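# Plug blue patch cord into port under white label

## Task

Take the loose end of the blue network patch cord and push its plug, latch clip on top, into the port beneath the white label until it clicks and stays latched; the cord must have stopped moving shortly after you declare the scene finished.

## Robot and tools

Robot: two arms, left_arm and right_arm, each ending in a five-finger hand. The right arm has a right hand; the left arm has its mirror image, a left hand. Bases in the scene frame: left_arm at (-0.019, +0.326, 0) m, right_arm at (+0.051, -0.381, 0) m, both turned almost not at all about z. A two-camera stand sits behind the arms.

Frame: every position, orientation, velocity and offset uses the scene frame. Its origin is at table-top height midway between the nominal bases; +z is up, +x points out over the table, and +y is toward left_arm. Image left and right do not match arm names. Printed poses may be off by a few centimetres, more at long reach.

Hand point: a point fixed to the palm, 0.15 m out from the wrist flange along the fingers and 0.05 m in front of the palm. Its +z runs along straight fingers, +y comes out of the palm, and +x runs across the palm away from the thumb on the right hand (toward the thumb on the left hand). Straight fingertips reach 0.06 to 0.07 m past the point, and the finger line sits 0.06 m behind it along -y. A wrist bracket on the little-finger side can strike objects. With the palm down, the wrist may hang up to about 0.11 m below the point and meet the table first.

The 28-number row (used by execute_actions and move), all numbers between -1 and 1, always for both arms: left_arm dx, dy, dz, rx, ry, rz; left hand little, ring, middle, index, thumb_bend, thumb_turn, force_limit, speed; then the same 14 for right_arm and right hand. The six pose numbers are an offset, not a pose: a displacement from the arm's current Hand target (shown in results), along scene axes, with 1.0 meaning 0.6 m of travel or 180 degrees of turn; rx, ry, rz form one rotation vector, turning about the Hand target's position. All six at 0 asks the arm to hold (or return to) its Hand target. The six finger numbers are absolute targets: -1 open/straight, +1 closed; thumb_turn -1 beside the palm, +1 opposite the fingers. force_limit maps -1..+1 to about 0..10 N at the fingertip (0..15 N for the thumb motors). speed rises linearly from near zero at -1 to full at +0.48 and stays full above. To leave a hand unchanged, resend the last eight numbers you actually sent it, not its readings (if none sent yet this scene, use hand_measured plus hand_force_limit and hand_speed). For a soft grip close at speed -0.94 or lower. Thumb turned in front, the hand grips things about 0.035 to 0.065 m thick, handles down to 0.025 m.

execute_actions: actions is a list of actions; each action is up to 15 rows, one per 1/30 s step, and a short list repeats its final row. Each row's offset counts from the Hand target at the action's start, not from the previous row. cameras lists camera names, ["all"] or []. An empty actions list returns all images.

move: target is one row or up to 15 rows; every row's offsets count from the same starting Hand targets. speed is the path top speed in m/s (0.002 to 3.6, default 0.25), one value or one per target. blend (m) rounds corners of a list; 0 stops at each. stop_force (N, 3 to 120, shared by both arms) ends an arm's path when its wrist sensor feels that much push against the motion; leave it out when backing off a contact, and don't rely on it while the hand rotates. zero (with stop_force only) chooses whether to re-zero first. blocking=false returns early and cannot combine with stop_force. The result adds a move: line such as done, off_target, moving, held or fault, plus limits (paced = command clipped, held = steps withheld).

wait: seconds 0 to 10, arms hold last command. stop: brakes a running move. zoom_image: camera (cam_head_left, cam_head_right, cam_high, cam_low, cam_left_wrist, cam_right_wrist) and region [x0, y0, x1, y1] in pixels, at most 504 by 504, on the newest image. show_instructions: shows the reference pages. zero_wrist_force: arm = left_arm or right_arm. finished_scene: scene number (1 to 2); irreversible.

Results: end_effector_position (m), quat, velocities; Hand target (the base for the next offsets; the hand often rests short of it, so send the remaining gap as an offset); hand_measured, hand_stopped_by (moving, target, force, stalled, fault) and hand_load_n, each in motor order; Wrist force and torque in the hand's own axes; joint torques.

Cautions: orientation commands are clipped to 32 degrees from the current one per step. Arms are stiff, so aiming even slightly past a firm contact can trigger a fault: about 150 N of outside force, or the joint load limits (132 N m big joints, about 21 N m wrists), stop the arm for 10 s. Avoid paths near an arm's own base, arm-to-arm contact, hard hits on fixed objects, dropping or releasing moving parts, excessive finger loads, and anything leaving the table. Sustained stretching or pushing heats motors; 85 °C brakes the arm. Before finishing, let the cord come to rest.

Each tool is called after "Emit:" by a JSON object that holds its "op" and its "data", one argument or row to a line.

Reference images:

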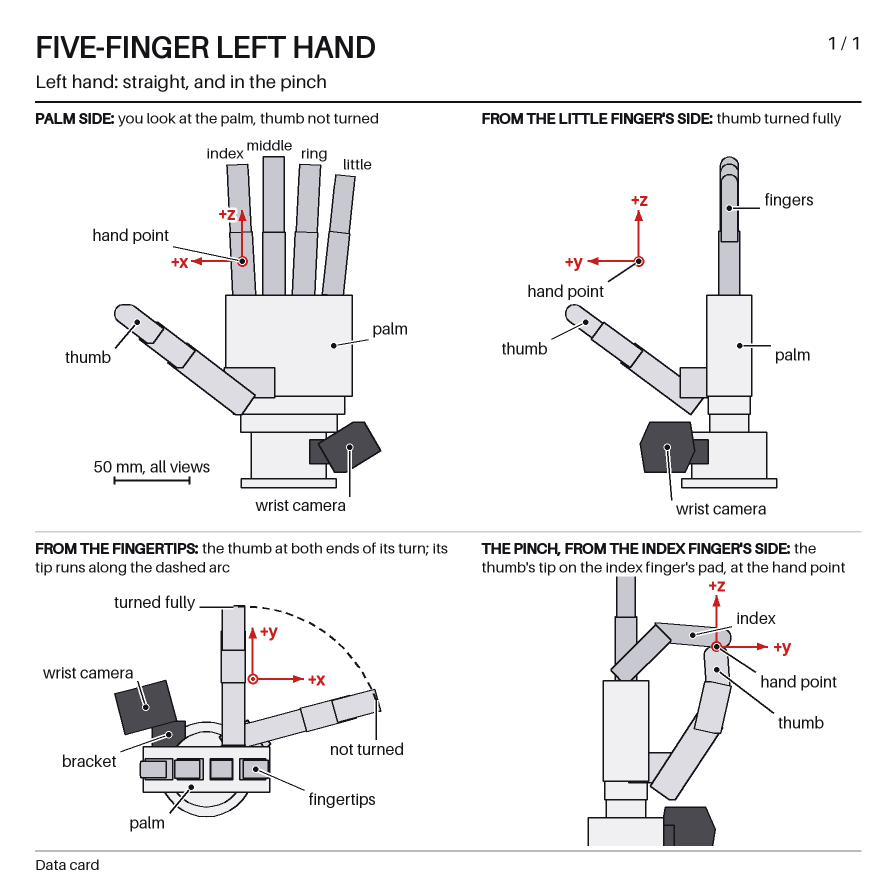

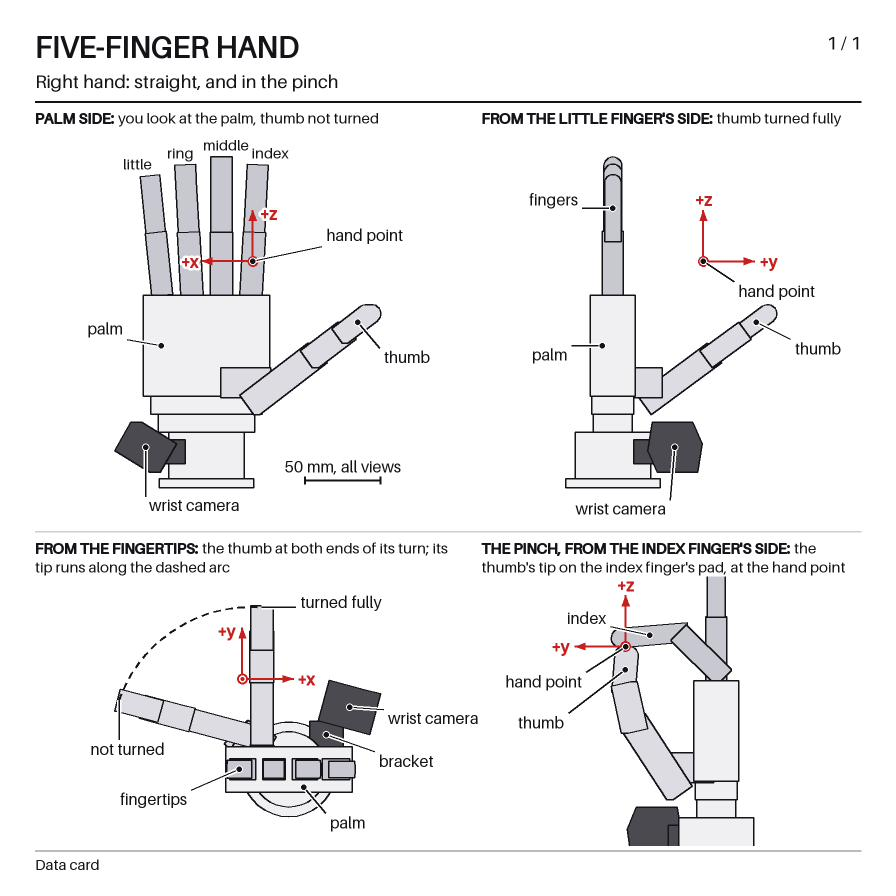

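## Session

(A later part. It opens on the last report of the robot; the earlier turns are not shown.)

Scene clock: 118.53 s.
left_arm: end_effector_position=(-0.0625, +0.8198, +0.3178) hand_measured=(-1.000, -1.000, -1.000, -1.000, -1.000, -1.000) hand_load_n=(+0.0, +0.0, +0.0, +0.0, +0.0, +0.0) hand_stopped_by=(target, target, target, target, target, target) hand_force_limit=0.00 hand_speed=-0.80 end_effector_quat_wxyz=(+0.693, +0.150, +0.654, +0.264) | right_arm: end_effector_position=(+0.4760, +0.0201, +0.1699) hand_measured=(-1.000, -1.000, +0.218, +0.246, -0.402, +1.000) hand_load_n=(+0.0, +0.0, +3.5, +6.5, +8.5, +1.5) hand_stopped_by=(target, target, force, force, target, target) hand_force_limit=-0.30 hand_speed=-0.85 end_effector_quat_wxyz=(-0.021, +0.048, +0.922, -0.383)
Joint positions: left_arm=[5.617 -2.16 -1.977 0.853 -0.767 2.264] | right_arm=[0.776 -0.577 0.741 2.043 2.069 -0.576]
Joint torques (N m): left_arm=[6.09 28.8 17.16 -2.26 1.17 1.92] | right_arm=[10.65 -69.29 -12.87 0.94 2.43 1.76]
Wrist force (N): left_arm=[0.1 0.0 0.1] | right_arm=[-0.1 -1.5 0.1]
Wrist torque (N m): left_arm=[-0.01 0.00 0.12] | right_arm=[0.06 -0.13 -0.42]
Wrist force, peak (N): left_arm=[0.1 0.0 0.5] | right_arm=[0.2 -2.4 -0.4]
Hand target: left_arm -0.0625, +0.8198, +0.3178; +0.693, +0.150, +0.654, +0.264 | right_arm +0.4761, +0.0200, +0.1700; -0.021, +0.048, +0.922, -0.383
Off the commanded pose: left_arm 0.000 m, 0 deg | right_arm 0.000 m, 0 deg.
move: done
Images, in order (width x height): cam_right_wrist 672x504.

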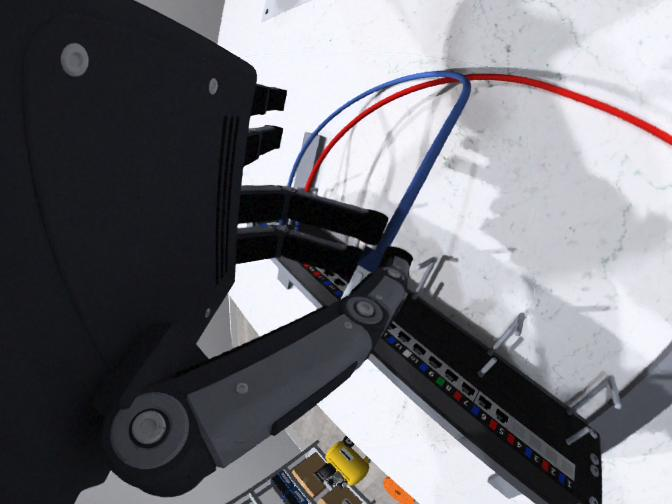

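Emit:
{"op": "move", "data": {
  "target": [0,0,0,0,0,0,-1,-1,-1,-1,-1,-1,0,-0.8,0,-0.1,0,0,0,0,-1,-1,0.6,0.7,-0.4,1,-0.3,-0.85],
  "cameras": ["cam_right_wrist"],
  "speed": 0.12
}}

Emit:
{"op": "zoom_image", "data": {
  "camera": "cam_right_wrist",
  "region": [340, 270, 500, 430]
}}

Scene clock: 119.87 s.
left_arm: end_effector_position=(-0.0625, +0.8198, +0.3178) hand_measured=(-1.000, -1.000, -1.000, -1.000, -1.000, -1.000) hand_load_n=(+0.0, +0.0, +0.0, +0.0, +0.0, +0.0) hand_stopped_by=(target, target, target, target, target, target) hand_force_limit=0.00 hand_speed=-0.80 end_effector_quat_wxyz=(+0.693, +0.150, +0.654, +0.264) | right_arm: end_effector_position=(+0.4761, -0.0399, +0.1700) hand_measured=(-1.000, -1.000, +0.218, +0.246, -0.402, +1.000) hand_load_n=(+0.0, +0.0, +3.0, +7.0, +8.5, +1.5) hand_stopped_by=(target, target, force, force, target, target) hand_force_limit=-0.30 hand_speed=-0.85 end_effector_quat_wxyz=(-0.021, +0.048, +0.922, -0.383)
Joint positions: left_arm=[5.617 -2.16 -1.977 0.853 -0.767 2.264] | right_arm=[0.704 -0.716 0.997 1.893 2.111 -0.644]
Joint torques (N m): left_arm=[5.97 28.55 17.74 -2.22 1.21 1.92] | right_arm=[-10.96 -64.57 -11.03 1.19 2.35 -1.6]
Wrist force (N): left_arm=[0.1 0.2 0.2] | right_arm=[-0.3 -1.9 -0.3]
Wrist torque (N m): left_arm=[0.00 0.01 0.11] | right_arm=[0.03 -0.08 -0.36]
Wrist force, peak (N): left_arm=[0.1 0.1 0.3] | right_arm=[-0.1 -2.3 0.2]
Hand target: left_arm -0.0625, +0.8198, +0.3178; +0.693, +0.150, +0.654, +0.264 | right_arm +0.4761, -0.0400, +0.1700; -0.021, +0.048, +0.922, -0.383
Off the commanded pose: left_arm 0.000 m, 0 deg | right_arm 0.000 m, 0 deg.
move: done
Images, in order (width x height): cam_right_wrist 672x504.

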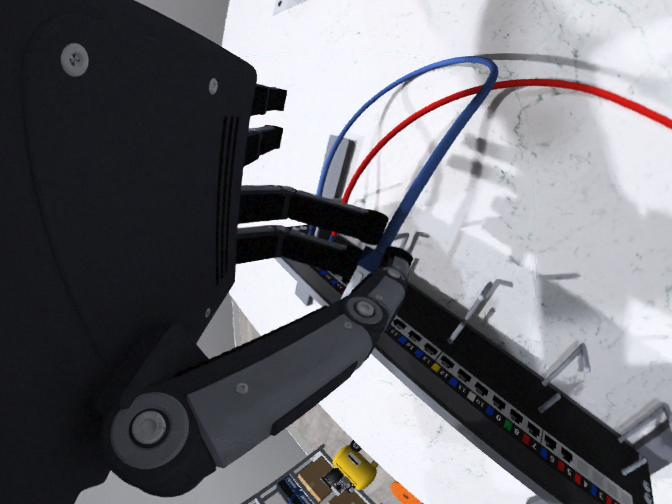

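Scaled by 3.150 from the camera's 672x504 image, which has a finer 960x720 frame.

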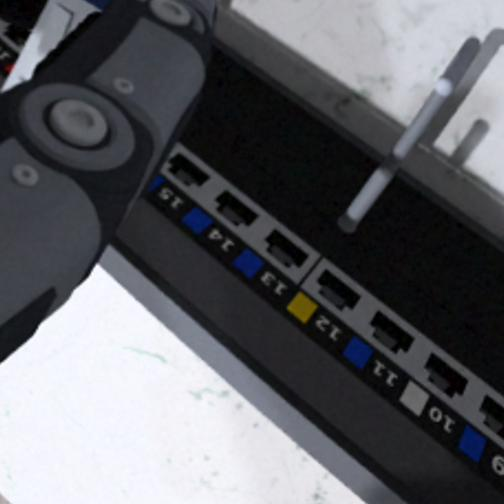

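Emit:
{"op": "move", "data": {
  "target": [
    [0,0,0,0,0,0,-1,-1,-1,-1,-1,-1,0,-0.8,0.04,0.155,-0.06,0.0099,0.094,0,-1,-1,0.6,0.7,-0.4,1,-0.3,-0.85],
    [0,0,0,0,0,0,-1,-1,-1,-1,-1,-1,0,-0.8,0.073,0.1523,-0.115,0.0099,0.094,0,-1,-1,0.6,0.7,-0.4,1,-0.3,-0.85]
  ],
  "cameras": ["cam_right_wrist","cam_head_left","cam_high"],
  "speed": 0.1,
  "blend": 0.01
}}

Emit:
{"op": "zoom_image", "data": {
  "camera": "cam_right_wrist",
  "region": [260, 220, 420, 380]
}}

Scene clock: 123.17 s.
left_arm: end_effector_position=(-0.0625, +0.8198, +0.3178) hand_measured=(-1.000, -1.000, -1.000, -1.000, -1.000, -1.000) hand_load_n=(+0.0, +0.0, +0.0, +0.0, +0.0, +0.0) hand_stopped_by=(target, target, target, target, target, target) hand_force_limit=0.00 hand_speed=-0.80 end_effector_quat_wxyz=(+0.693, +0.150, +0.654, +0.264) | right_arm: end_effector_position=(+0.5182, +0.0497, +0.1007) hand_measured=(-1.000, -1.000, +0.218, +0.246, -0.402, +1.000) hand_load_n=(+0.0, +0.0, +2.0, +7.0, +8.0, +1.0) hand_stopped_by=(target, target, force, force, target, target) hand_force_limit=-0.30 hand_speed=-0.85 end_effector_quat_wxyz=(-0.126, -0.011, +0.928, -0.350)
Joint positions: left_arm=[5.617 -2.16 -1.977 0.853 -0.767 2.264] | right_arm=[0.707 -0.144 0.035 2.352 1.961 -0.802]
Joint torques (N m): left_arm=[4.99 29.59 16.46 -2.04 1.19 1.78] | right_arm=[-11.31 -55.88 -25.89 0.97 2.23 -2.12]
Wrist force (N): left_arm=[0.1 0.2 0.3] | right_arm=[0.2 -2.1 0.0]
Wrist torque (N m): left_arm=[0.00 0.01 0.11] | right_arm=[-0.02 -0.12 -0.25]
Wrist force, peak (N): left_arm=[0.3 0.1 0.3] | right_arm=[-0.4 -2.6 -0.2]
Hand target: left_arm -0.0625, +0.8198, +0.3178; +0.693, +0.150, +0.654, +0.264 | right_arm +0.5199, +0.0514, +0.1010; -0.157, -0.009, +0.915, -0.371
Off the commanded pose: left_arm 0.000 m, 0 deg | right_arm 0.002 m, 5 deg.
elbow stopped short (right arm): the move would have taken joint 3 (elbow) straighter than the controller allows.
move: off_target (right_arm)
Images, in order (width x height): cam_head_left 896x504, cam_high 896x504, cam_right_wrist 672x504.

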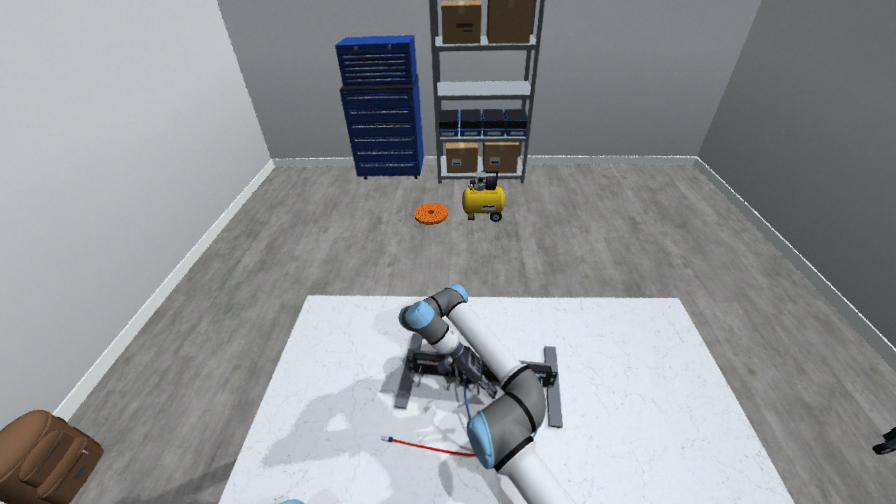

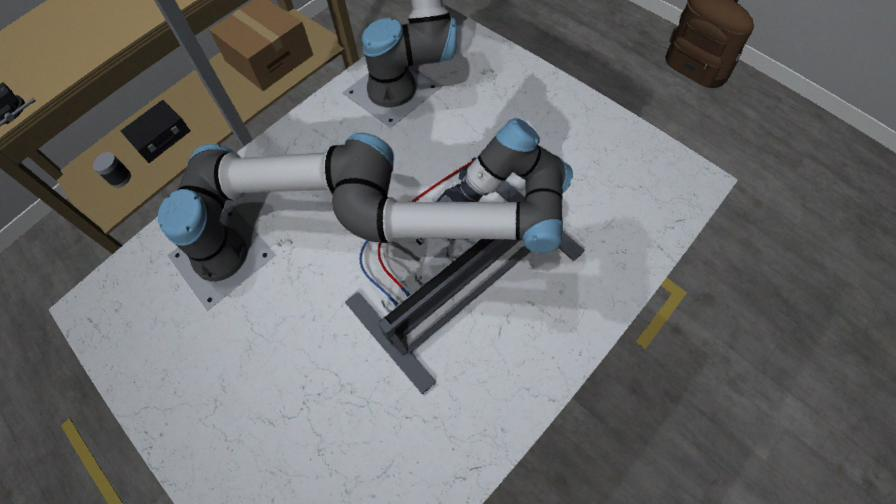

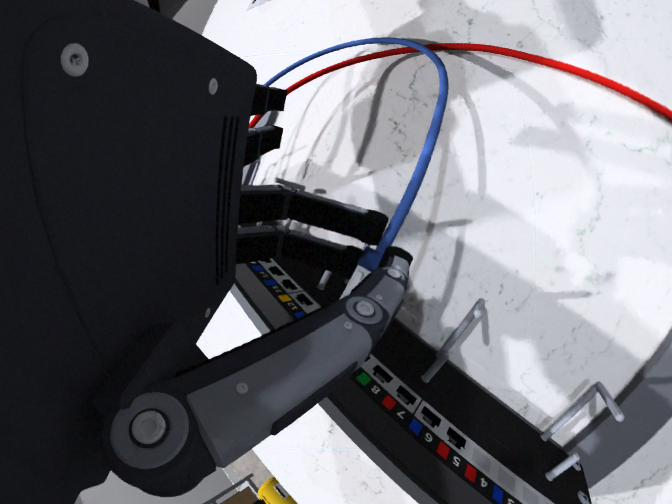

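Scaled by 3.150 from the camera's 672x504 image, which has a finer 960x720 frame.

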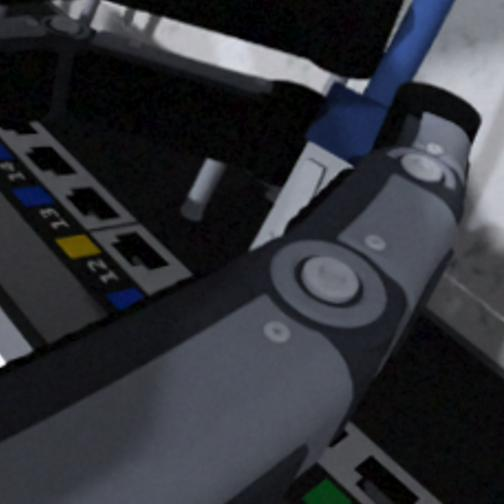

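Emit:
{"op": "move", "data": {
  "target": [
    [0,0,0,0,0,0,-1,-1,-1,-1,-1,-1,0,-0.8,-0.1,-0.01,0.0,-0.0099,-0.094,0,-1,-1,0.6,0.7,-0.4,1,-0.3,-0.85],
    [0,0,0,0,0,0,-1,-1,-1,-1,-1,-1,0,-0.8,-0.26,-0.04,-0.085,-0.0099,-0.094,0,-1,-1,0.6,0.7,-0.4,1,-0.3,-0.85]
  ],
  "cameras": ["cam_right_wrist"],
  "speed": 0.12,
  "blend": 0.01
}}

Emit:
{"op": "zoom_image", "data": {
  "camera": "cam_right_wrist",
  "region": [310, 200, 430, 310]
}}

Scene clock: 128.20 s.
left_arm: end_effector_position=(-0.0625, +0.8198, +0.3178) hand_measured=(-1.000, -1.000, -1.000, -1.000, -1.000, -1.000) hand_load_n=(+0.0, +0.0, +0.0, +0.0, +0.0, +0.0) hand_stopped_by=(target, target, target, target, target, target) hand_force_limit=0.00 hand_speed=-0.80 end_effector_quat_wxyz=(+0.693, +0.150, +0.654, +0.264) | right_arm: end_effector_position=(+0.3640, +0.0274, +0.0500) hand_measured=(-1.000, -1.000, +0.218, +0.246, -0.402, +1.000) hand_load_n=(+0.0, +0.0, +2.0, +7.0, +8.5, +1.0) hand_stopped_by=(target, target, force, force, target, target) hand_force_limit=-0.30 hand_speed=-0.85 end_effector_quat_wxyz=(-0.021, +0.048, +0.922, -0.383)
Joint positions: left_arm=[5.617 -2.16 -1.977 0.853 -0.767 2.264] | right_arm=[0.91 -0.614 1.153 1.72 1.987 -0.458]
Joint torques (N m): left_arm=[5.1 28.34 17.62 -2.18 1.2 1.76] | right_arm=[11.81 -65.91 -8.8 1.23 -1.23 1.59]
Wrist force (N): left_arm=[-0.1 -0.1 0.0] | right_arm=[-0.1 -2.0 -0.3]
Wrist torque (N m): left_arm=[-0.03 0.01 0.11] | right_arm=[0.03 -0.12 -0.41]
Wrist force, peak (N): left_arm=[0.2 0.0 0.3] | right_arm=[0.1 -2.3 -0.2]
Hand target: left_arm -0.0625, +0.8198, +0.3178; +0.693, +0.150, +0.654, +0.264 | right_arm +0.3639, +0.0274, +0.0500; -0.021, +0.048, +0.922, -0.383
Off the commanded pose: left_arm 0.000 m, 0 deg | right_arm 0.000 m, 0 deg.
move: done
Images, in order (width x height): cam_right_wrist 672x504.

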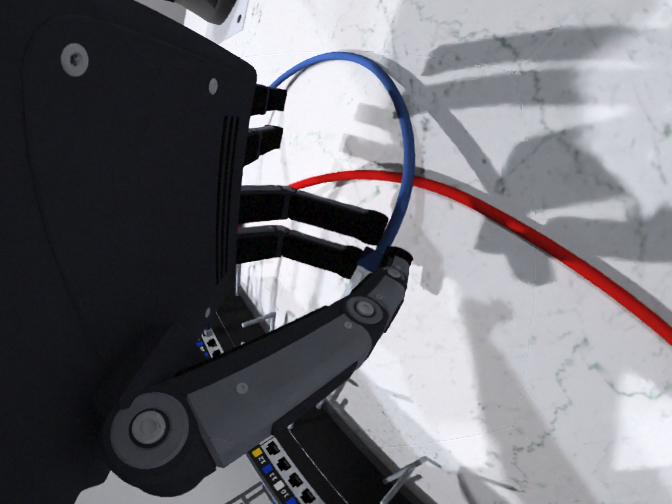

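Scaled by 4.200 from the camera's 672x504 image, which has a finer 960x720 frame.

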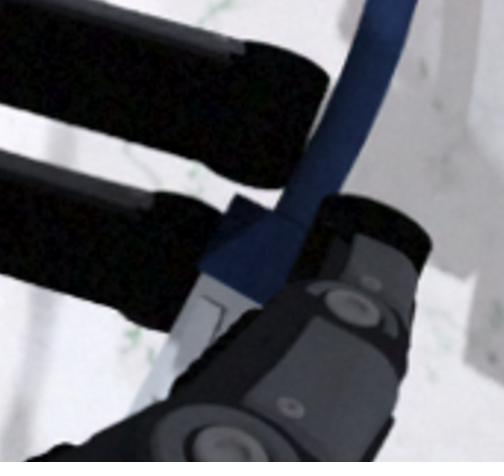

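Emit:
{"op": "move", "data": {
  "target": [
    [0,0,0,0,0,0,-1,-1,-1,-1,-1,-1,0,-0.8,-0.06,0.03,0.05,0,0,0,-1,-1,0.6,0.7,-0.4,1,-0.3,-0.85],
    [0,0,0,0,0,0,-1,-1,-1,-1,-1,-1,0,-0.8,-0.2,0.09,0.0,0,0,0,-1,-1,0.6,0.7,-0.4,1,-0.3,-0.85]
  ],
  "cameras": [],
  "speed": 0.15,
  "blend": 0.02
}}

Emit:
{"op": "execute_actions", "data": {
  "actions": [
    [[0,0,0,0,0,0,-1,-1,-1,-1,-1,-1,0,-0.8,0,0,0.0,0,0,0,-1,-1,-1,0.7,-0.4,1,-0.3,0.0]],
    [[0,0,0,0,0,0,-1,-1,-1,-1,-1,-1,0,-0.8,0,0,0.0,0,0,0,-1,-1,-1,0.7,-0.4,1,-0.3,0.0]],
    [[0,0,0,0,0,0,-1,-1,-1,-1,-1,-1,0,-0.8,0,0,0.0,0,0,0,-1,-1,-1,0.7,-0.4,1,-0.3,0.0]]
  ]
}}

Emit:
{"op": "move", "data": {
  "target": [0,0,0,0,0,0,-1,-1,-1,-1,-1,-1,0,-0.8,0,0,-0.063,0,0,0,-1,-1,-1,0.7,-0.4,1,-0.3,0.0],
  "cameras": ["cam_right_wrist"],
  "speed": 0.04,
  "stop_force": 12
}}

Emit:
{"op": "zoom_image", "data": {
  "camera": "cam_right_wrist",
  "region": [310, 200, 430, 310]
}}

Scene clock: 130.10 s.
left_arm: end_effector_position=(-0.0625, +0.8198, +0.3178) hand_measured=(-1.000, -1.000, -1.000, -1.000, -1.000, -1.000) hand_load_n=(+0.0, +0.0, +0.0, +0.0, +0.0, +0.0) hand_stopped_by=(target, target, target, target, target, target) hand_force_limit=0.00 hand_speed=-0.80 end_effector_quat_wxyz=(+0.693, +0.150, +0.654, +0.264) | right_arm: end_effector_position=(+0.2440, +0.0813, +0.0500) hand_measured=(-1.000, -1.000, +0.218, +0.246, -0.402, +1.000) hand_load_n=(+0.0, +0.0, +3.0, +6.0, +9.0, -0.5) hand_stopped_by=(target, target, force, force, target, target) hand_force_limit=-0.30 hand_speed=-0.85 end_effector_quat_wxyz=(-0.021, +0.048, +0.922, -0.383)
Joint positions: left_arm=[5.617 -2.16 -1.977 0.853 -0.767 2.264] | right_arm=[1.122 -0.608 1.153 1.772 1.847 -0.288]
Joint torques (N m): left_arm=[4.96 28.84 17.35 -2.64 1.29 1.94] | right_arm=[11.19 -47.8 -22.89 4.57 -1.24 1.57]
Wrist force (N): left_arm=[-0.1 0.2 0.2] | right_arm=[-0.3 -1.7 -0.2]
Wrist torque (N m): left_arm=[0.01 0.03 0.10] | right_arm=[0.09 -0.12 -0.43]
Wrist force, peak (N): left_arm=[0.2 -0.1 0.3] | right_arm=[-0.2 -2.6 -0.2]
Hand target: left_arm -0.0625, +0.8198, +0.3178; +0.693, +0.150, +0.654, +0.264 | right_arm +0.2439, +0.0814, +0.0500; -0.021, +0.048, +0.922, -0.383
Off the commanded pose: left_arm 0.000 m, 0 deg | right_arm 0.000 m, 0 deg.
move: done
No camera images: "cameras" was empty.

Scene clock: 131.80 s.
left_arm: end_effector_position=(-0.0625, +0.8198, +0.3178) hand_measured=(-1.000, -1.000, -1.000, -1.000, -1.000, -1.000) hand_load_n=(+0.0, +0.0, +0.0, +0.0, +0.0, +0.0) hand_stopped_by=(target, target, target, target, target, target) hand_force_limit=0.00 hand_speed=-0.80 end_effector_quat_wxyz=(+0.693, +0.150, +0.654, +0.264) | right_arm: end_effector_position=(+0.2439, +0.0814, +0.0500) hand_measured=(-1.000, -1.000, -1.000, +0.246, -0.402, +1.000) hand_load_n=(+0.0, +0.0, +0.0, +6.0, +7.0, -2.5) hand_stopped_by=(target, target, target, force, target, target) hand_force_limit=-0.30 hand_speed=0.00 end_effector_quat_wxyz=(-0.021, +0.048, +0.922, -0.383)
Joint positions: left_arm=[5.617 -2.16 -1.977 0.853 -0.767 2.264] | right_arm=[1.123 -0.608 1.153 1.772 1.846 -0.288]
Joint torques (N m): left_arm=[5.15 28.24 18.27 -2.22 1.09 2.02] | right_arm=[10.07 -44.69 -19.59 4.19 0.35 1.57]
Wrist force (N): left_arm=[0.0 -0.1 0.2] | right_arm=[-0.3 -1.8 -0.3]
Wrist torque (N m): left_arm=[-0.04 0.02 0.12] | right_arm=[0.07 -0.11 -0.43]
Wrist force, peak (N): left_arm=[0.0 0.1 0.4] | right_arm=[-0.3 -2.4 -0.1]
Hand target: left_arm -0.0625, +0.8198, +0.3178; +0.693, +0.150, +0.654, +0.264 | right_arm +0.2439, +0.0814, +0.0500; -0.021, +0.048, +0.922, -0.383
Off the commanded pose: left_arm 0.000 m, 0 deg | right_arm 0.000 m, 0 deg.

Scene clock: 133.87 s.
left_arm: end_effector_position=(-0.0625, +0.8198, +0.3178) hand_measured=(-1.000, -1.000, -1.000, -1.000, -1.000, -1.000) hand_load_n=(+0.0, +0.0, +0.0, +0.0, +0.0, +0.0) hand_stopped_by=(target, target, target, target, target, target) hand_force_limit=0.00 hand_speed=-0.80 end_effector_quat_wxyz=(+0.693, +0.150, +0.654, +0.264) | right_arm: end_effector_position=(+0.2439, +0.0814, +0.0122) hand_measured=(-1.000, -1.000, -1.000, +0.246, -0.402, +1.000) hand_load_n=(+0.0, +0.0, +0.0, +6.0, +6.0, -2.5) hand_stopped_by=(target, target, target, force, target, target) hand_force_limit=-0.30 hand_speed=0.00 end_effector_quat_wxyz=(-0.021, +0.048, +0.922, -0.383)
Joint positions: left_arm=[5.617 -2.16 -1.977 0.853 -0.767 2.264] | right_arm=[1.123 -0.555 1.158 1.714 1.846 -0.288]
Joint torques (N m): left_arm=[3.93 29.36 18.19 -2.22 1.25 1.66] | right_arm=[10.11 -43.41 -20.28 0.55 1.23 1.31]
Wrist force (N): left_arm=[0.2 0.0 0.1] | right_arm=[-2.4 -6.3 -2.6]
Wrist torque (N m): left_arm=[-0.02 -0.02 0.13] | right_arm=[-0.14 -0.04 -0.49]
Wrist force, peak (N): left_arm=[0.1 0.3 0.3] | right_arm=[-2.4 -6.3 -2.6]
Hand target: left_arm -0.0625, +0.8198, +0.3178; +0.693, +0.150, +0.654, +0.264 | right_arm +0.2439, +0.0814, +0.0122; -0.021, +0.048, +0.922, -0.383
Off the commanded pose: left_arm 0.000 m, 0 deg | right_arm 0.000 m, 0 deg.
move: done
Images, in order (width x height): cam_right_wrist 672x504.

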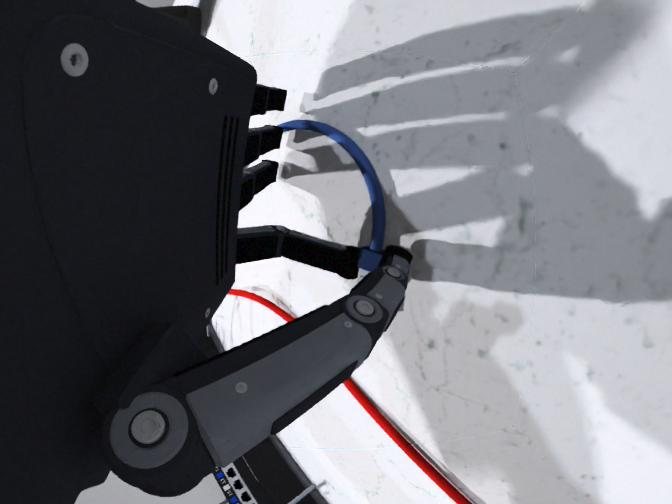

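Scaled by 4.200 from the camera's 672x504 image, which has a finer 960x720 frame.

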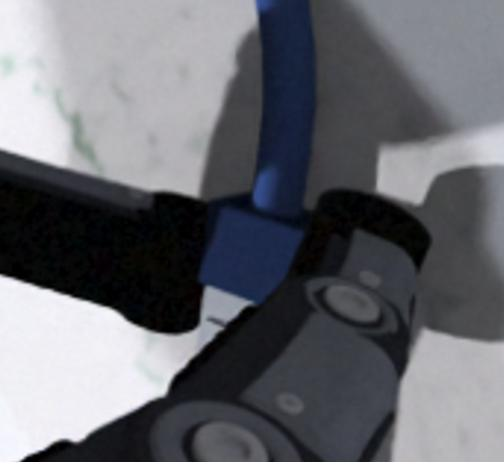

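Emit:
{"op": "execute_actions", "data": {
  "actions": [
    [[0,0,0,0,0,0,-1,-1,-1,-1,-1,-1,0,-0.8,0,0,0.0,0,0,0,-1,-1,-1,0.8,-0.4,1,0.85,-0.85]]
  ]
}}

Emit:
{"op": "move", "data": {
  "target": [0,0,0,0,0,0,-1,-1,-1,-1,-1,-1,0,-0.8,0,0,0.037,0,0,0,-1,-1,-1,0.8,-0.4,1,0.85,-0.85],
  "cameras": ["cam_right_wrist"],
  "speed": 0.05
}}

Emit:
{"op": "zoom_image", "data": {
  "camera": "cam_right_wrist",
  "region": [310, 200, 430, 310]
}}

Scene clock: 134.97 s.
left_arm: end_effector_position=(-0.0625, +0.8198, +0.3178) hand_measured=(-1.000, -1.000, -1.000, -1.000, -1.000, -1.000) hand_load_n=(+0.0, +0.0, +0.0, +0.0, +0.5, +0.0) hand_stopped_by=(target, target, target, target, target, target) hand_force_limit=0.00 hand_speed=-0.80 end_effector_quat_wxyz=(+0.693, +0.150, +0.654, +0.264) | right_arm: end_effector_position=(+0.2439, +0.0814, +0.0122) hand_measured=(-1.000, -1.000, -1.000, +0.270, -0.402, +1.000) hand_load_n=(+0.5, +0.0, +0.0, +10.0, +9.5, -4.0) hand_stopped_by=(target, target, target, force, target, target) hand_force_limit=0.85 hand_speed=-0.85 end_effector_quat_wxyz=(-0.021, +0.048, +0.922, -0.383)
Joint positions: left_arm=[5.617 -2.16 -1.977 0.853 -0.767 2.264] | right_arm=[1.123 -0.555 1.158 1.714 1.846 -0.288]
Joint torques (N m): left_arm=[4.86 28.47 17.88 -2.15 0.91 1.98] | right_arm=[10.09 -43.41 -21.97 0.58 0.97 0.87]
Wrist force (N): left_arm=[-0.1 -0.1 0.1] | right_arm=[-2.2 -9.2 -3.0]
Wrist torque (N m): left_arm=[-0.03 0.02 0.11] | right_arm=[-0.28 -0.05 -0.53]
Wrist force, peak (N): left_arm=[0.2 0.1 0.3] | right_arm=[-2.1 -10.1 -3.1]
Hand target: left_arm -0.0625, +0.8198, +0.3178; +0.693, +0.150, +0.654, +0.264 | right_arm +0.2439, +0.0814, +0.0122; -0.021, +0.048, +0.922, -0.383
Off the commanded pose: left_arm 0.000 m, 0 deg | right_arm 0.000 m, 0 deg.

Scene clock: 135.87 s.
left_arm: end_effector_position=(-0.0625, +0.8198, +0.3178) hand_measured=(-1.000, -1.000, -1.000, -1.000, -1.000, -1.000) hand_load_n=(+0.0, +0.0, +0.5, +0.0, +0.0, +0.0) hand_stopped_by=(target, target, target, target, target, target) hand_force_limit=0.00 hand_speed=-0.80 end_effector_quat_wxyz=(+0.693, +0.150, +0.654, +0.264) | right_arm: end_effector_position=(+0.2439, +0.0814, +0.0341) hand_measured=(-1.000, -1.000, -1.000, +0.270, -0.402, +1.000) hand_load_n=(+0.0, +0.0, +0.0, +8.5, +11.0, -4.5) hand_stopped_by=(target, target, target, force, target, target) hand_force_limit=0.85 hand_speed=-0.85 end_effector_quat_wxyz=(-0.021, +0.048, +0.922, -0.383)
Joint positions: left_arm=[5.617 -2.16 -1.977 0.853 -0.767 2.264] | right_arm=[1.123 -0.586 1.156 1.747 1.846 -0.288]
Joint torques (N m): left_arm=[4.88 28.54 18.03 -2.09 1 2.02] | right_arm=[9.66 -65.03 -21.05 4.42 0.96 0.27]
Wrist force (N): left_arm=[-0.1 0.1 0.2] | right_arm=[-0.4 -2.5 0.3]
Wrist torque (N m): left_arm=[-0.01 0.03 0.10] | right_arm=[-0.06 -0.13 -0.44]
Wrist force, peak (N): left_arm=[0.2 0.2 0.2] | right_arm=[-2.0 -9.8 -3.2]
Hand target: left_arm -0.0625, +0.8198, +0.3178; +0.693, +0.150, +0.654, +0.264 | right_arm +0.2439, +0.0814, +0.0344; -0.021, +0.048, +0.922, -0.383
Off the commanded pose: left_arm 0.000 m, 0 deg | right_arm 0.000 m, 0 deg.
move: done
Images, in order (width x height): cam_right_wrist 672x504.

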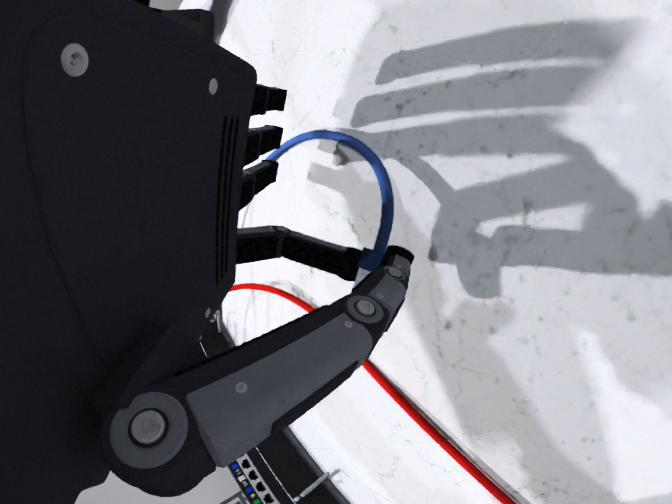

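Scaled by 4.200 from the camera's 672x504 image, which has a finer 960x720 frame.

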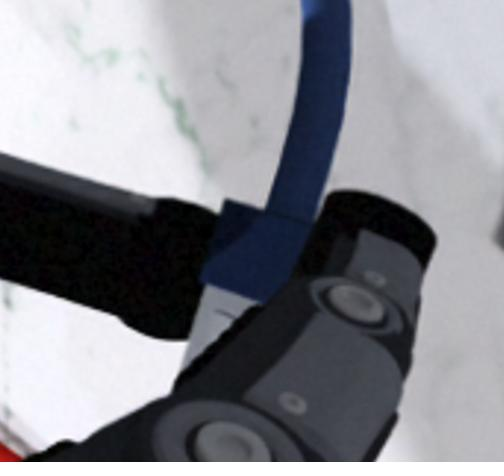

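Emit:
{"op": "execute_actions", "data": {
  "actions": [
    [[0,0,0,0,0,0,-1,-1,-1,-1,-1,-1,0,-0.8,0,0,0.0,0,0,0,-1,-1,0.15,0.8,-0.4,1,0.0,0.0]],
    [[0,0,0,0,0,0,-1,-1,-1,-1,-1,-1,0,-0.8,0,0,0.0,0,0,0,-1,-1,0.15,0.8,-0.4,1,0.0,0.0]],
    [[0,0,0,0,0,0,-1,-1,-1,-1,-1,-1,0,-0.8,0,0,0.0,0,0,0,-1,-1,0.7,0.8,-0.4,1,0.0,-0.85]],
    [[0,0,0,0,0,0,-1,-1,-1,-1,-1,-1,0,-0.8,0,0,0.0,0,0,0,-1,-1,0.7,0.8,-0.4,1,0.0,-0.85]]
  ],
  "cameras": ["cam_right_wrist"]
}}

Emit:
{"op": "zoom_image", "data": {
  "camera": "cam_right_wrist",
  "region": [310, 200, 430, 310]
}}

Scene clock: 138.20 s.
left_arm: end_effector_position=(-0.0625, +0.8198, +0.3178) hand_measured=(-1.000, -1.000, -1.000, -1.000, -1.000, -1.000) hand_load_n=(+0.0, +0.0, +0.0, +0.0, +0.0, +0.0) hand_stopped_by=(target, target, target, target, target, target) hand_force_limit=0.00 hand_speed=-0.80 end_effector_quat_wxyz=(+0.693, +0.150, +0.654, +0.264) | right_arm: end_effector_position=(+0.2439, +0.0814, +0.0344) hand_measured=(-1.000, -1.000, +0.230, +0.270, -0.404, +1.000) hand_load_n=(+0.0, +0.0, +6.0, +8.5, +14.5, +1.5) hand_stopped_by=(target, target, force, force, target, target) hand_force_limit=0.00 hand_speed=-0.85 end_effector_quat_wxyz=(-0.021, +0.048, +0.922, -0.383)
Joint positions: left_arm=[5.617 -2.16 -1.977 0.853 -0.767 2.264] | right_arm=[1.123 -0.586 1.156 1.747 1.846 -0.288]
Joint torques (N m): left_arm=[4 28.67 18.33 -2.33 0.98 1.95] | right_arm=[9.03 -66 -13.44 4.45 0.48 -0.95]
Wrist force (N): left_arm=[0.1 0.1 0.1] | right_arm=[-0.4 -2.0 0.0]
Wrist torque (N m): left_arm=[0.00 -0.01 0.12] | right_arm=[0.04 -0.12 -0.44]
Wrist force, peak (N): left_arm=[0.1 0.0 0.4] | right_arm=[-0.5 -2.4 0.0]
Hand target: left_arm -0.0625, +0.8198, +0.3178; +0.693, +0.150, +0.654, +0.264 | right_arm +0.2439, +0.0814, +0.0344; -0.021, +0.048, +0.922, -0.383
Off the commanded pose: left_arm 0.000 m, 0 deg | right_arm 0.000 m, 0 deg.
Images, in order (width x height): cam_right_wrist 672x504.

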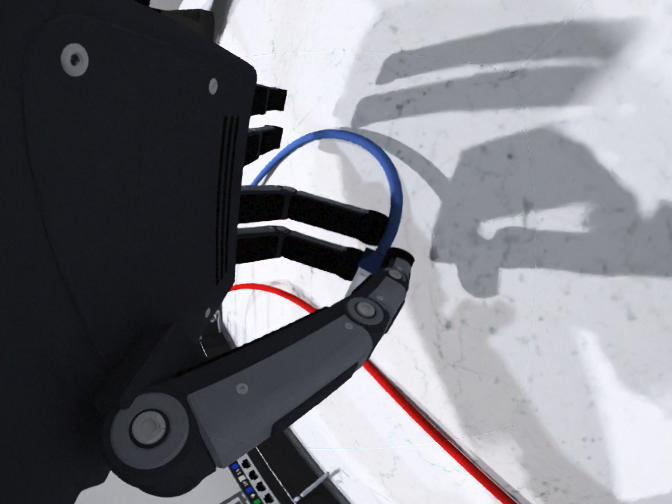

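Scaled by 4.200 from the camera's 672x504 image, which has a finer 960x720 frame.

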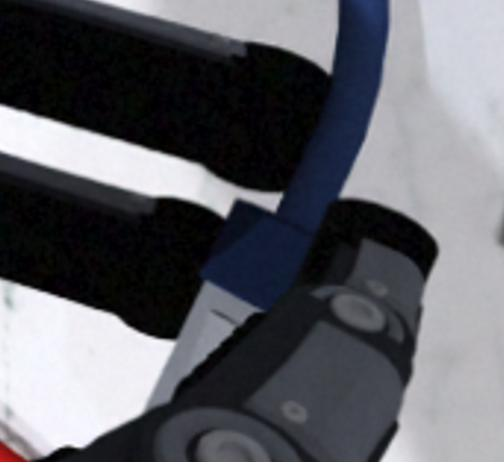

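Emit:
{"op": "move", "data": {
  "target": [0,0,0,0,0,0,-1,-1,-1,-1,-1,-1,0,-0.8,0.26,-0.13,0.26,0,0,0.5333,-1,-1,0.7,0.8,-0.4,1,0.0,-0.85],
  "cameras": ["all"],
  "speed": 0.25
}}

Emit:
{"op": "zoom_image", "data": {
  "camera": "cam_low",
  "region": [370, 170, 490, 280]
}}

Emit:
{"op": "zoom_image", "data": {
  "camera": "cam_right_wrist",
  "region": [310, 200, 430, 310]
}}

Scene clock: 142.93 s.
left_arm: end_effector_position=(-0.0625, +0.8198, +0.3178) hand_measured=(-1.000, -1.000, -1.000, -1.000, -1.000, -1.000) hand_load_n=(+0.0, +0.0, +0.0, +0.0, +0.0, +0.0) hand_stopped_by=(target, target, target, target, target, target) hand_force_limit=0.00 hand_speed=-0.80 end_effector_quat_wxyz=(+0.693, +0.150, +0.654, +0.264) | right_arm: end_effector_position=(+0.3998, +0.0034, +0.1903) hand_measured=(-1.000, -1.000, +0.230, +0.270, -0.404, +1.000) hand_load_n=(+0.0, +0.0, +1.0, +11.5, +13.0, -0.5) hand_stopped_by=(target, target, force, force, target, target) hand_force_limit=0.00 hand_speed=-0.85 end_effector_quat_wxyz=(-0.270, +0.653, -0.653, +0.271)
Joint positions: left_arm=[5.617 -2.16 -1.977 0.853 -0.767 2.264] | right_arm=[0.752 -1.348 1.623 0.642 2.045 -2.605]
Joint torques (N m): left_arm=[5.02 29.78 16.38 -1.96 1.21 1.91] | right_arm=[-11.7 -41.43 -13.95 -0.24 -1.32 -1.83]
Wrist force (N): left_arm=[0.1 0.1 0.1] | right_arm=[-0.2 -2.0 -0.2]
Wrist torque (N m): left_arm=[0.00 -0.01 0.12] | right_arm=[-0.01 -0.11 -0.32]
Wrist force, peak (N): left_arm=[0.1 -0.2 0.4] | right_arm=[-0.2 -2.6 -0.2]
Hand target: left_arm -0.0625, +0.8198, +0.3178; +0.693, +0.150, +0.654, +0.264 | right_arm +0.3999, +0.0034, +0.1904; -0.270, +0.653, -0.653, +0.271
Off the commanded pose: left_arm 0.000 m, 0 deg | right_arm 0.000 m, 0 deg.
move: done

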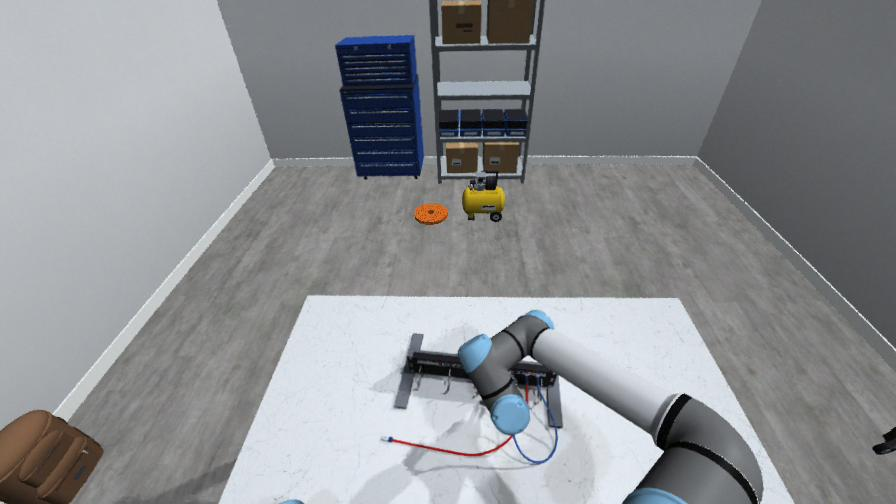

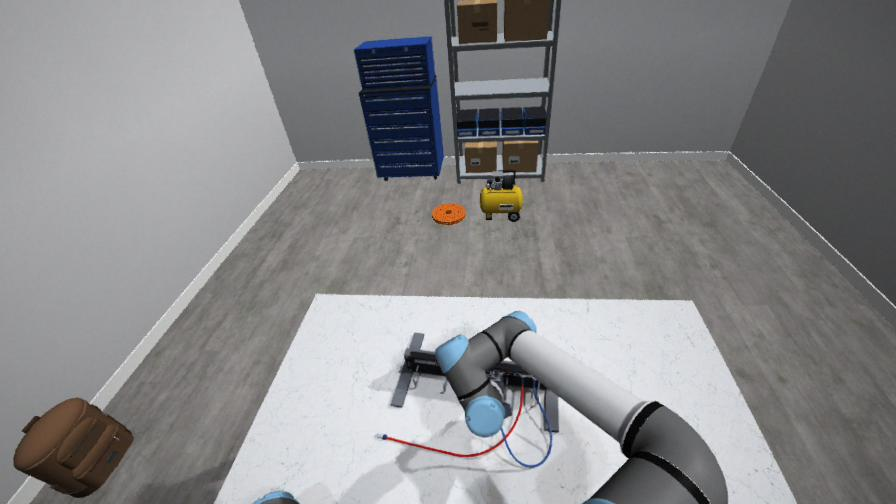

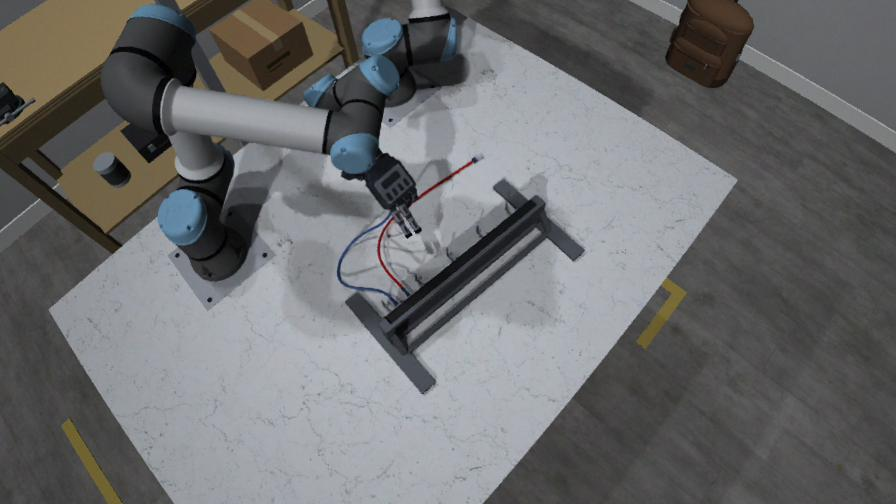

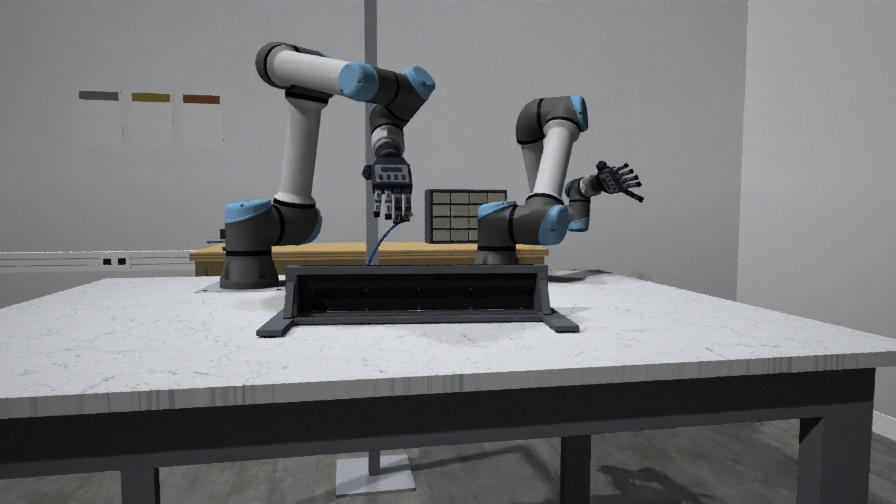

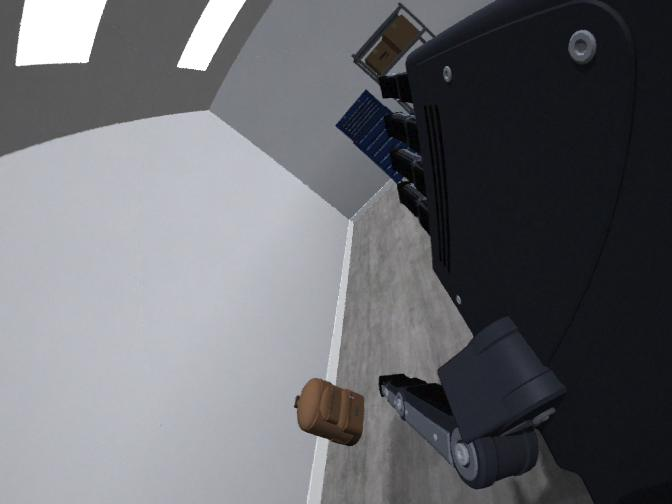

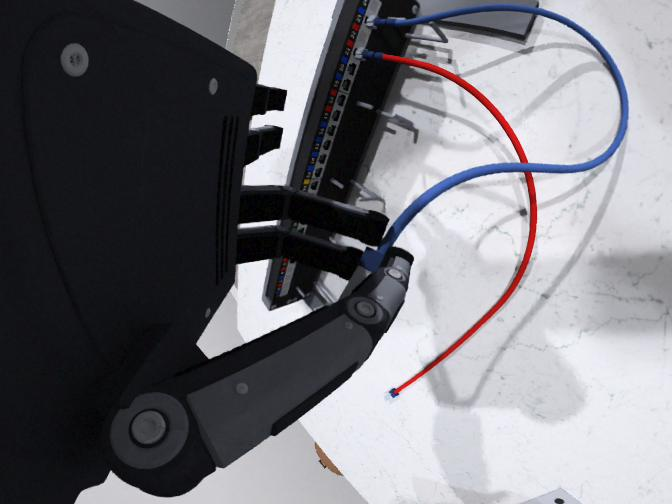

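Scaled by 4.200 from the camera's 896x504 image, which has a finer 1280x720 frame.

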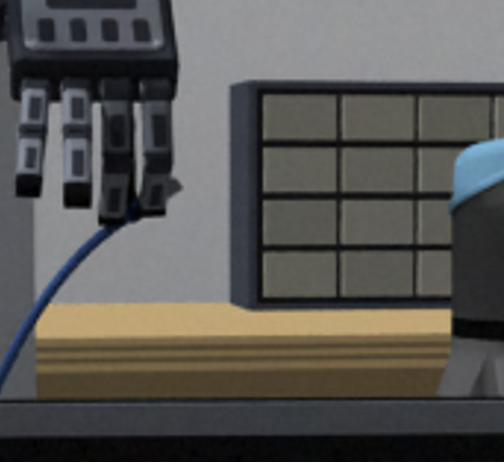

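Scaled by 4.200 from the camera's 672x504 image, which has a finer 960x720 frame.

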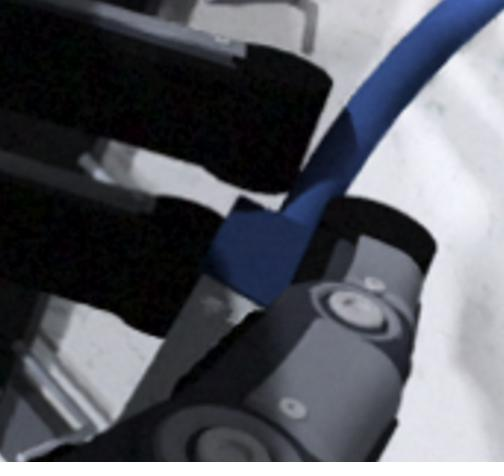

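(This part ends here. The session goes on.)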